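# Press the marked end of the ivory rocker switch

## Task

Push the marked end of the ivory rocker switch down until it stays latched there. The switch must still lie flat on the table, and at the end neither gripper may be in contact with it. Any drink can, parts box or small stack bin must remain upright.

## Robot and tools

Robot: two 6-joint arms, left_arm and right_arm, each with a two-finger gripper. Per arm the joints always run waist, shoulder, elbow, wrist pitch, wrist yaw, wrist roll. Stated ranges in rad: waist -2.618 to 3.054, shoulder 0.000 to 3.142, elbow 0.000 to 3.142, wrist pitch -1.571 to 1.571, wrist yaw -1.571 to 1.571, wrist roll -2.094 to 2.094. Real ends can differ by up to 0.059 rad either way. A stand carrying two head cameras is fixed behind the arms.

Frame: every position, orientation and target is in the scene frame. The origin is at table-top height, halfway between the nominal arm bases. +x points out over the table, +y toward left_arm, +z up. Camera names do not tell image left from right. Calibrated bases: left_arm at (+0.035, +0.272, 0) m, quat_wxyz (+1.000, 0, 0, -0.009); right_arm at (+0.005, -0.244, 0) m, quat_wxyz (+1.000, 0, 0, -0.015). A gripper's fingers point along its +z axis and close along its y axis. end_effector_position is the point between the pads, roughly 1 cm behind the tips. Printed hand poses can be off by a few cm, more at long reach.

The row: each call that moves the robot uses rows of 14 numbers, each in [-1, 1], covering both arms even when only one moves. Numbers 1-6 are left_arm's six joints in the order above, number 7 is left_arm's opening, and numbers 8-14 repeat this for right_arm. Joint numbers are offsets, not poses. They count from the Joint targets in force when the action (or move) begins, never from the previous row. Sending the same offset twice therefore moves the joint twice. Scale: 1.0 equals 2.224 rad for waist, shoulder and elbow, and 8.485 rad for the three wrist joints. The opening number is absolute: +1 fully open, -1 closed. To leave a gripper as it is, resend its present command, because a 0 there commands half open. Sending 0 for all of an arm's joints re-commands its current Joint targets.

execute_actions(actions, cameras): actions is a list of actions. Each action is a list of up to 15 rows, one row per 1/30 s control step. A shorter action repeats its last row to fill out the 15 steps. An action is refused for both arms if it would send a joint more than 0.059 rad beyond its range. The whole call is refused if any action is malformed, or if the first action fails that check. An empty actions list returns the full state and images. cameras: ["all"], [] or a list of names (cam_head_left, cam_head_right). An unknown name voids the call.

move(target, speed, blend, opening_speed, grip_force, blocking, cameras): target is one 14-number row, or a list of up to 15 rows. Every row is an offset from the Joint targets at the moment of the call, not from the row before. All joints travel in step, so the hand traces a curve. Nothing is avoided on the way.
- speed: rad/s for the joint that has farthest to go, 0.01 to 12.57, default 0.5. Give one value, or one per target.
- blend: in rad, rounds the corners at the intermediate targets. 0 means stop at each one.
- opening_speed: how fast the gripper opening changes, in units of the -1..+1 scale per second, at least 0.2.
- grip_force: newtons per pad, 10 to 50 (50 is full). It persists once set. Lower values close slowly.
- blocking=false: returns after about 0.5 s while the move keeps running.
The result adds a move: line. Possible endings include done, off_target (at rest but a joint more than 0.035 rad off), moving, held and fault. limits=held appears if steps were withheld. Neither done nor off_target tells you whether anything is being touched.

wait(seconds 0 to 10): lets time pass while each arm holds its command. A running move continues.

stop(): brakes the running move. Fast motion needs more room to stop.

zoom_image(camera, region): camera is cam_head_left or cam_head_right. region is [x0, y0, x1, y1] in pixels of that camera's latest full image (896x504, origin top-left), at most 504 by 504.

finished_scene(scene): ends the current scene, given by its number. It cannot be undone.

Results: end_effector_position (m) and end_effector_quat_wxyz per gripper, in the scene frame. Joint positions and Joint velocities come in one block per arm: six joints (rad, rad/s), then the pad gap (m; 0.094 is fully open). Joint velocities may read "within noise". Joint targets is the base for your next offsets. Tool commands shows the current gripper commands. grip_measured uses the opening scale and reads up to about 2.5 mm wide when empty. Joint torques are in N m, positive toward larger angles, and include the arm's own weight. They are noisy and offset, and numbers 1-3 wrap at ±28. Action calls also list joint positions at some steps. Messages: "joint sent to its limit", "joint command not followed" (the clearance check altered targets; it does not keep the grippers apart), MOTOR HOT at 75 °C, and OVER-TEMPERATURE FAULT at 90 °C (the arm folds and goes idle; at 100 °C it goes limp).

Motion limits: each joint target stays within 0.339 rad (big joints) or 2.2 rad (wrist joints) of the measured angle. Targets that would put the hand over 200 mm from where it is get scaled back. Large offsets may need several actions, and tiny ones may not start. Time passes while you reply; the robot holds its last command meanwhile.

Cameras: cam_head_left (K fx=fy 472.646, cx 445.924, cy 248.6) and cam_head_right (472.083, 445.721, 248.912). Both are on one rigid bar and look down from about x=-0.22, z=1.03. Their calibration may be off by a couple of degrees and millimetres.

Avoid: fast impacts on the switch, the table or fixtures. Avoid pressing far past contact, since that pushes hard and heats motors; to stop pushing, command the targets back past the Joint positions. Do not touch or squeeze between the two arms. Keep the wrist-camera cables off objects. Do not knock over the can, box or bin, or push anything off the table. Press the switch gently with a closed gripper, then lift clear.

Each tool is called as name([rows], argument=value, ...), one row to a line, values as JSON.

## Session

execute_actions(actions=[], cameras=["all"])

Scene clock: 0.00 s.
left_arm: end_effector_position=(+0.4273, +0.2847, +0.1115) grip_measured=+1.000 end_effector_quat_wxyz=(+0.604, -0.041, +0.796, +0.012) | right_arm: end_effector_position=(+0.4166, -0.2796, +0.1148) grip_measured=+1.000 end_effector_quat_wxyz=(+0.620, +0.064, +0.780, -0.054)
Joint positions: left_arm=[0.015 1.501 0.327 0.9 -0.072 -0.052 0.094] | right_arm=[-0.001 1.617 0.385 1.003 0.134 0.026 0.094]
Joint velocities: within noise
Joint torques (N m): no reading
Heat: left arm: 24 °C; right arm: 28 °C.
Joint targets: left_arm=[0.015 1.492 0.336 0.909 -0.072 -0.052] | right_arm=[-0.001 1.609 0.393 1.009 0.134 0.026]
Tool commands: left_gripper/opening=+1.0 right_gripper/opening=+1.0

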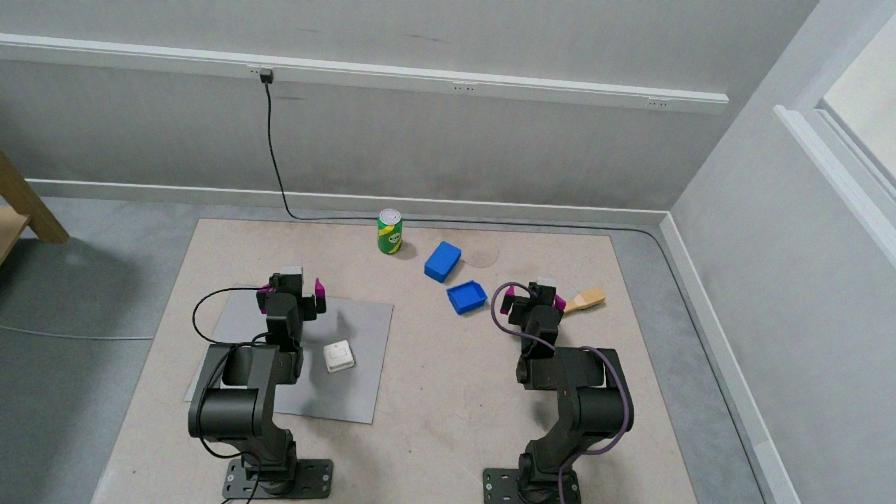

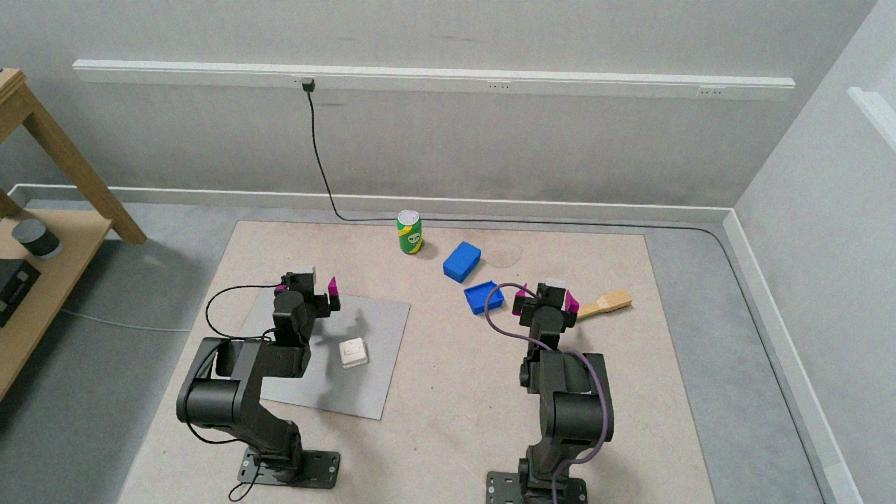

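The switch is visible right away.

zoom_image(camera="cam_head_left", region=[310, 325, 370, 380])

zoom_image(camera="cam_head_right", region=[325, 325, 385, 380])

Scaled by 8.400 from the camera's 896x504 image, which has a finer 1280x720 frame.

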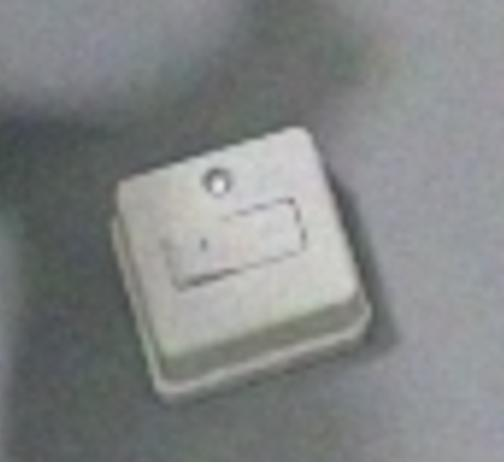

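Scaled by 8.400 from the camera's 896x504 image, which has a finer 1280x720 frame.

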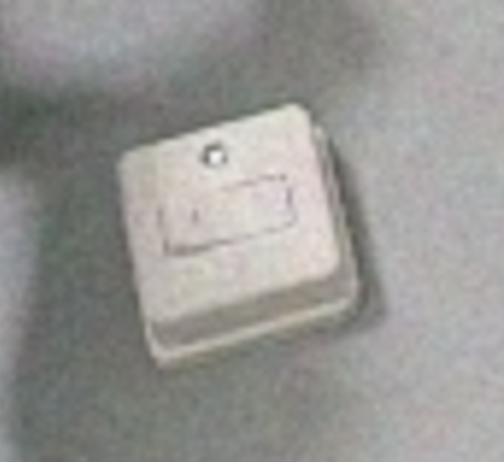

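move([
  [-0.0742, -0.0863, 0.3660, -0.1778, 0.0085, 0.0061, -1, 0, 0, 0, 0, 0, 0, 1],
  [-0.1403, 0.0545, 0.3346, -0.2294, 0.0085, 0.0061, -1, 0, 0, 0, 0, 0, 0, 1],
], speed=[1.5, 1.0], blend=[0.15, 0], opening_speed=1.5, cameras=["all"])

zoom_image(camera="cam_head_right", region=[325, 325, 385, 380])

zoom_image(camera="cam_head_left", region=[310, 325, 370, 380])

Scene clock: 7.07 s.
left_arm: end_effector_position=(+0.2951, +0.1905, +0.0582) grip_measured=-0.995 end_effector_quat_wxyz=(+0.003, +0.149, +0.989, +0.003) | right_arm: end_effector_position=(+0.4166, -0.2796, +0.1147) grip_measured=+1.000 end_effector_quat_wxyz=(+0.620, +0.064, +0.780, -0.054)
Joint positions: left_arm=[-0.293 1.61 1.074 -1.03 -0.006 -0.012 0] | right_arm=[-0.001 1.617 0.385 1.002 0.134 0.026 0.094]
Joint torques (N m): left_arm=[-0.34 -5.52 7.08 0.47 0.07 0.11] | right_arm=[0.01 -5.33 5.98 2.14 0.01 -0.03]
Heat: left arm: 25 °C; right arm: 29 °C.
Joint targets: left_arm=[-0.297 1.614 1.080 -1.037 0.000 -0.001] | right_arm=[-0.001 1.609 0.393 1.009 0.134 0.026]
move: done

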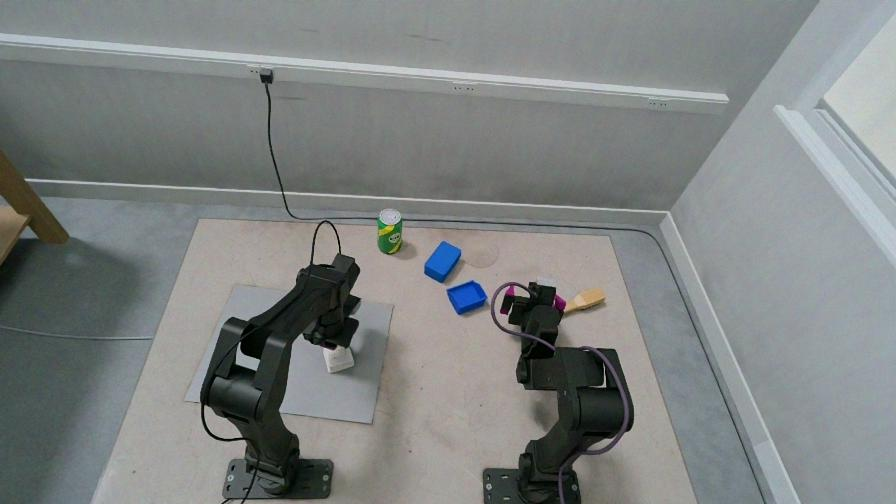

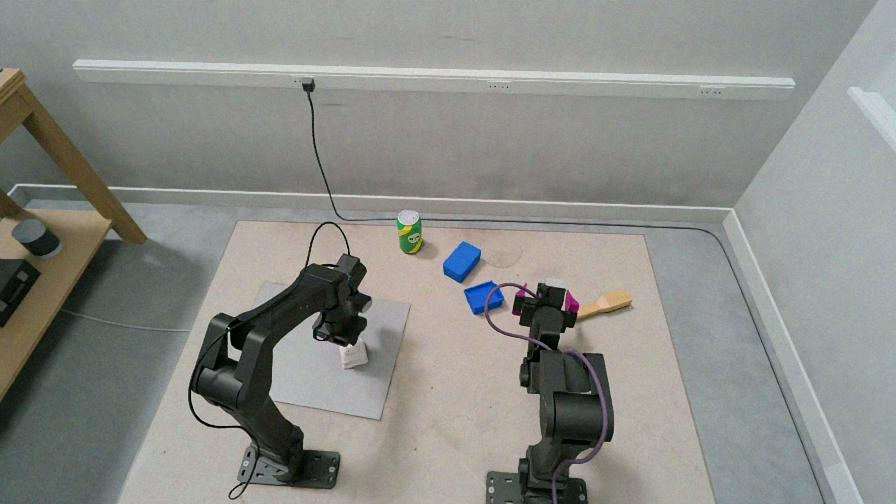

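Scaled by 8.400 from the camera's 896x504 image, which has a finer 1280x720 frame.

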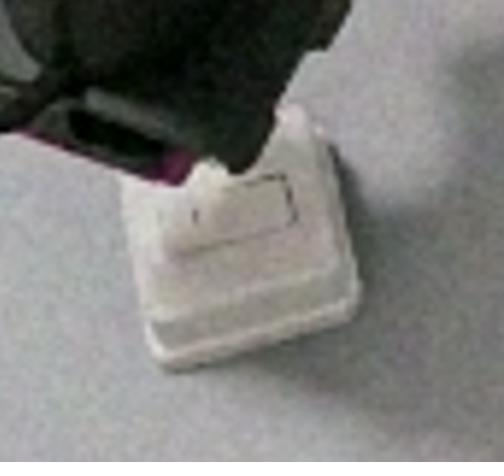

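Scaled by 8.400 from the camera's 896x504 image, which has a finer 1280x720 frame.

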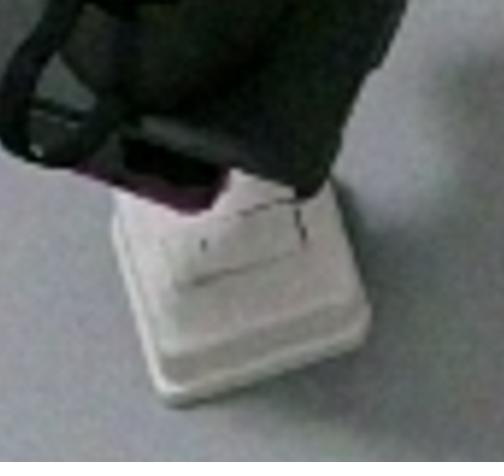

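move([
  [-0.0022, 0.0190, -0.0519, 0.0186, 0, 0, -1, 0, 0, 0, 0, 0, 0, 1],
  [-0.0022, -0.0674, 0.009, -0.0118, 0, 0, -1, 0, 0, 0, 0, 0, 0, 1],
  [0.2, -0.09, 0.009, -0.0118, 0, 0, -1, 0, 0, 0, 0, 0, 0, 1],
], speed=[0.1, 0.5, 0.8], blend=[0, 0.08, 0], cameras=["all"])

zoom_image(camera="cam_head_right", region=[325, 325, 385, 380])

zoom_image(camera="cam_head_left", region=[310, 325, 370, 380])

Scene clock: 16.57 s.
left_arm: end_effector_position=(+0.2885, +0.3055, +0.0998) grip_measured=-0.995 end_effector_quat_wxyz=(+0.039, -0.069, +0.997, +0.003) | right_arm: end_effector_position=(+0.4166, -0.2796, +0.1147) grip_measured=+1.000 end_effector_quat_wxyz=(+0.620, +0.064, +0.780, -0.054)
Joint positions: left_arm=[0.145 1.443 1.08 -1.131 -0.002 -0.011 0] | right_arm=[-0.001 1.617 0.385 1.002 0.134 0.026 0.094]
Joint torques (N m): left_arm=[0.28 -7.04 8.76 0.61 0.02 0.07] | right_arm=[-0.01 -5.31 5.97 2.14 0.02 -0.03]
Heat: left arm: 26 °C; right arm: 31 °C.
Joint targets: left_arm=[0.148 1.413 1.100 -1.137 0.000 -0.001] | right_arm=[-0.001 1.609 0.393 1.009 0.134 0.026]
move: done

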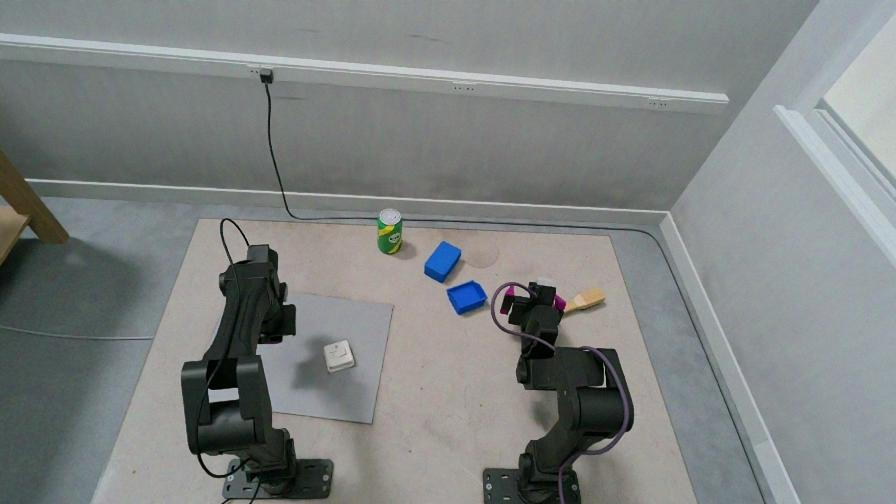

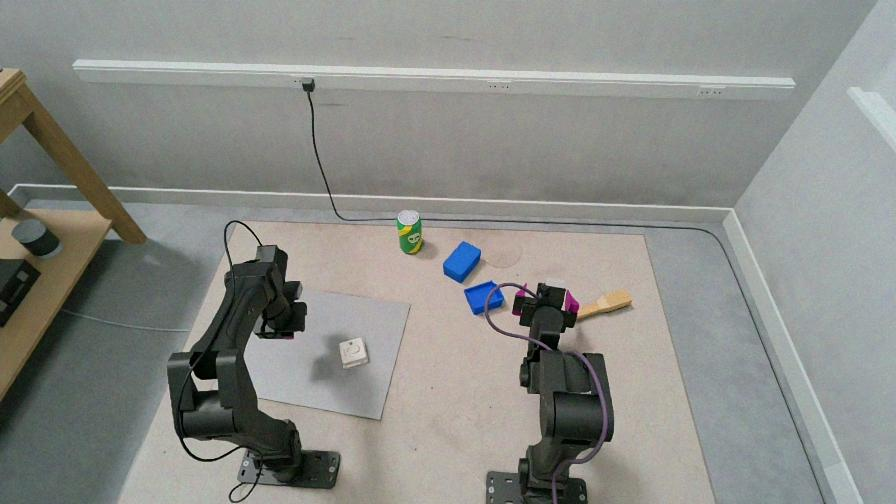

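Scaled by 8.400 from the camera's 896x504 image, which has a finer 1280x720 frame.

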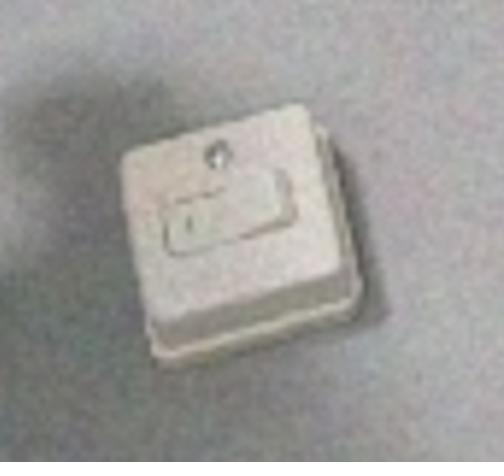

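Scaled by 8.400 from the camera's 896x504 image, which has a finer 1280x720 frame.

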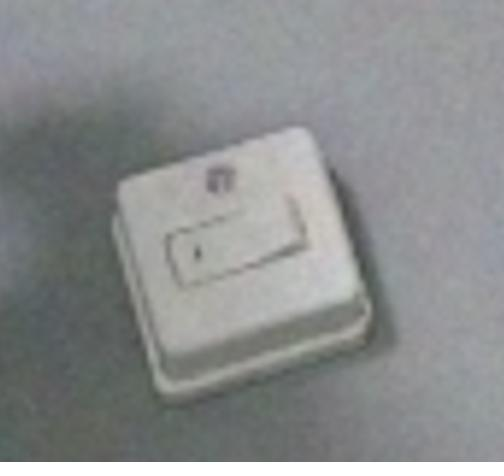

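The marked end is down, the other end is raised, and the switch lies flat where it was.

finished_scene(scene=3)

The scene is finished: the task was done.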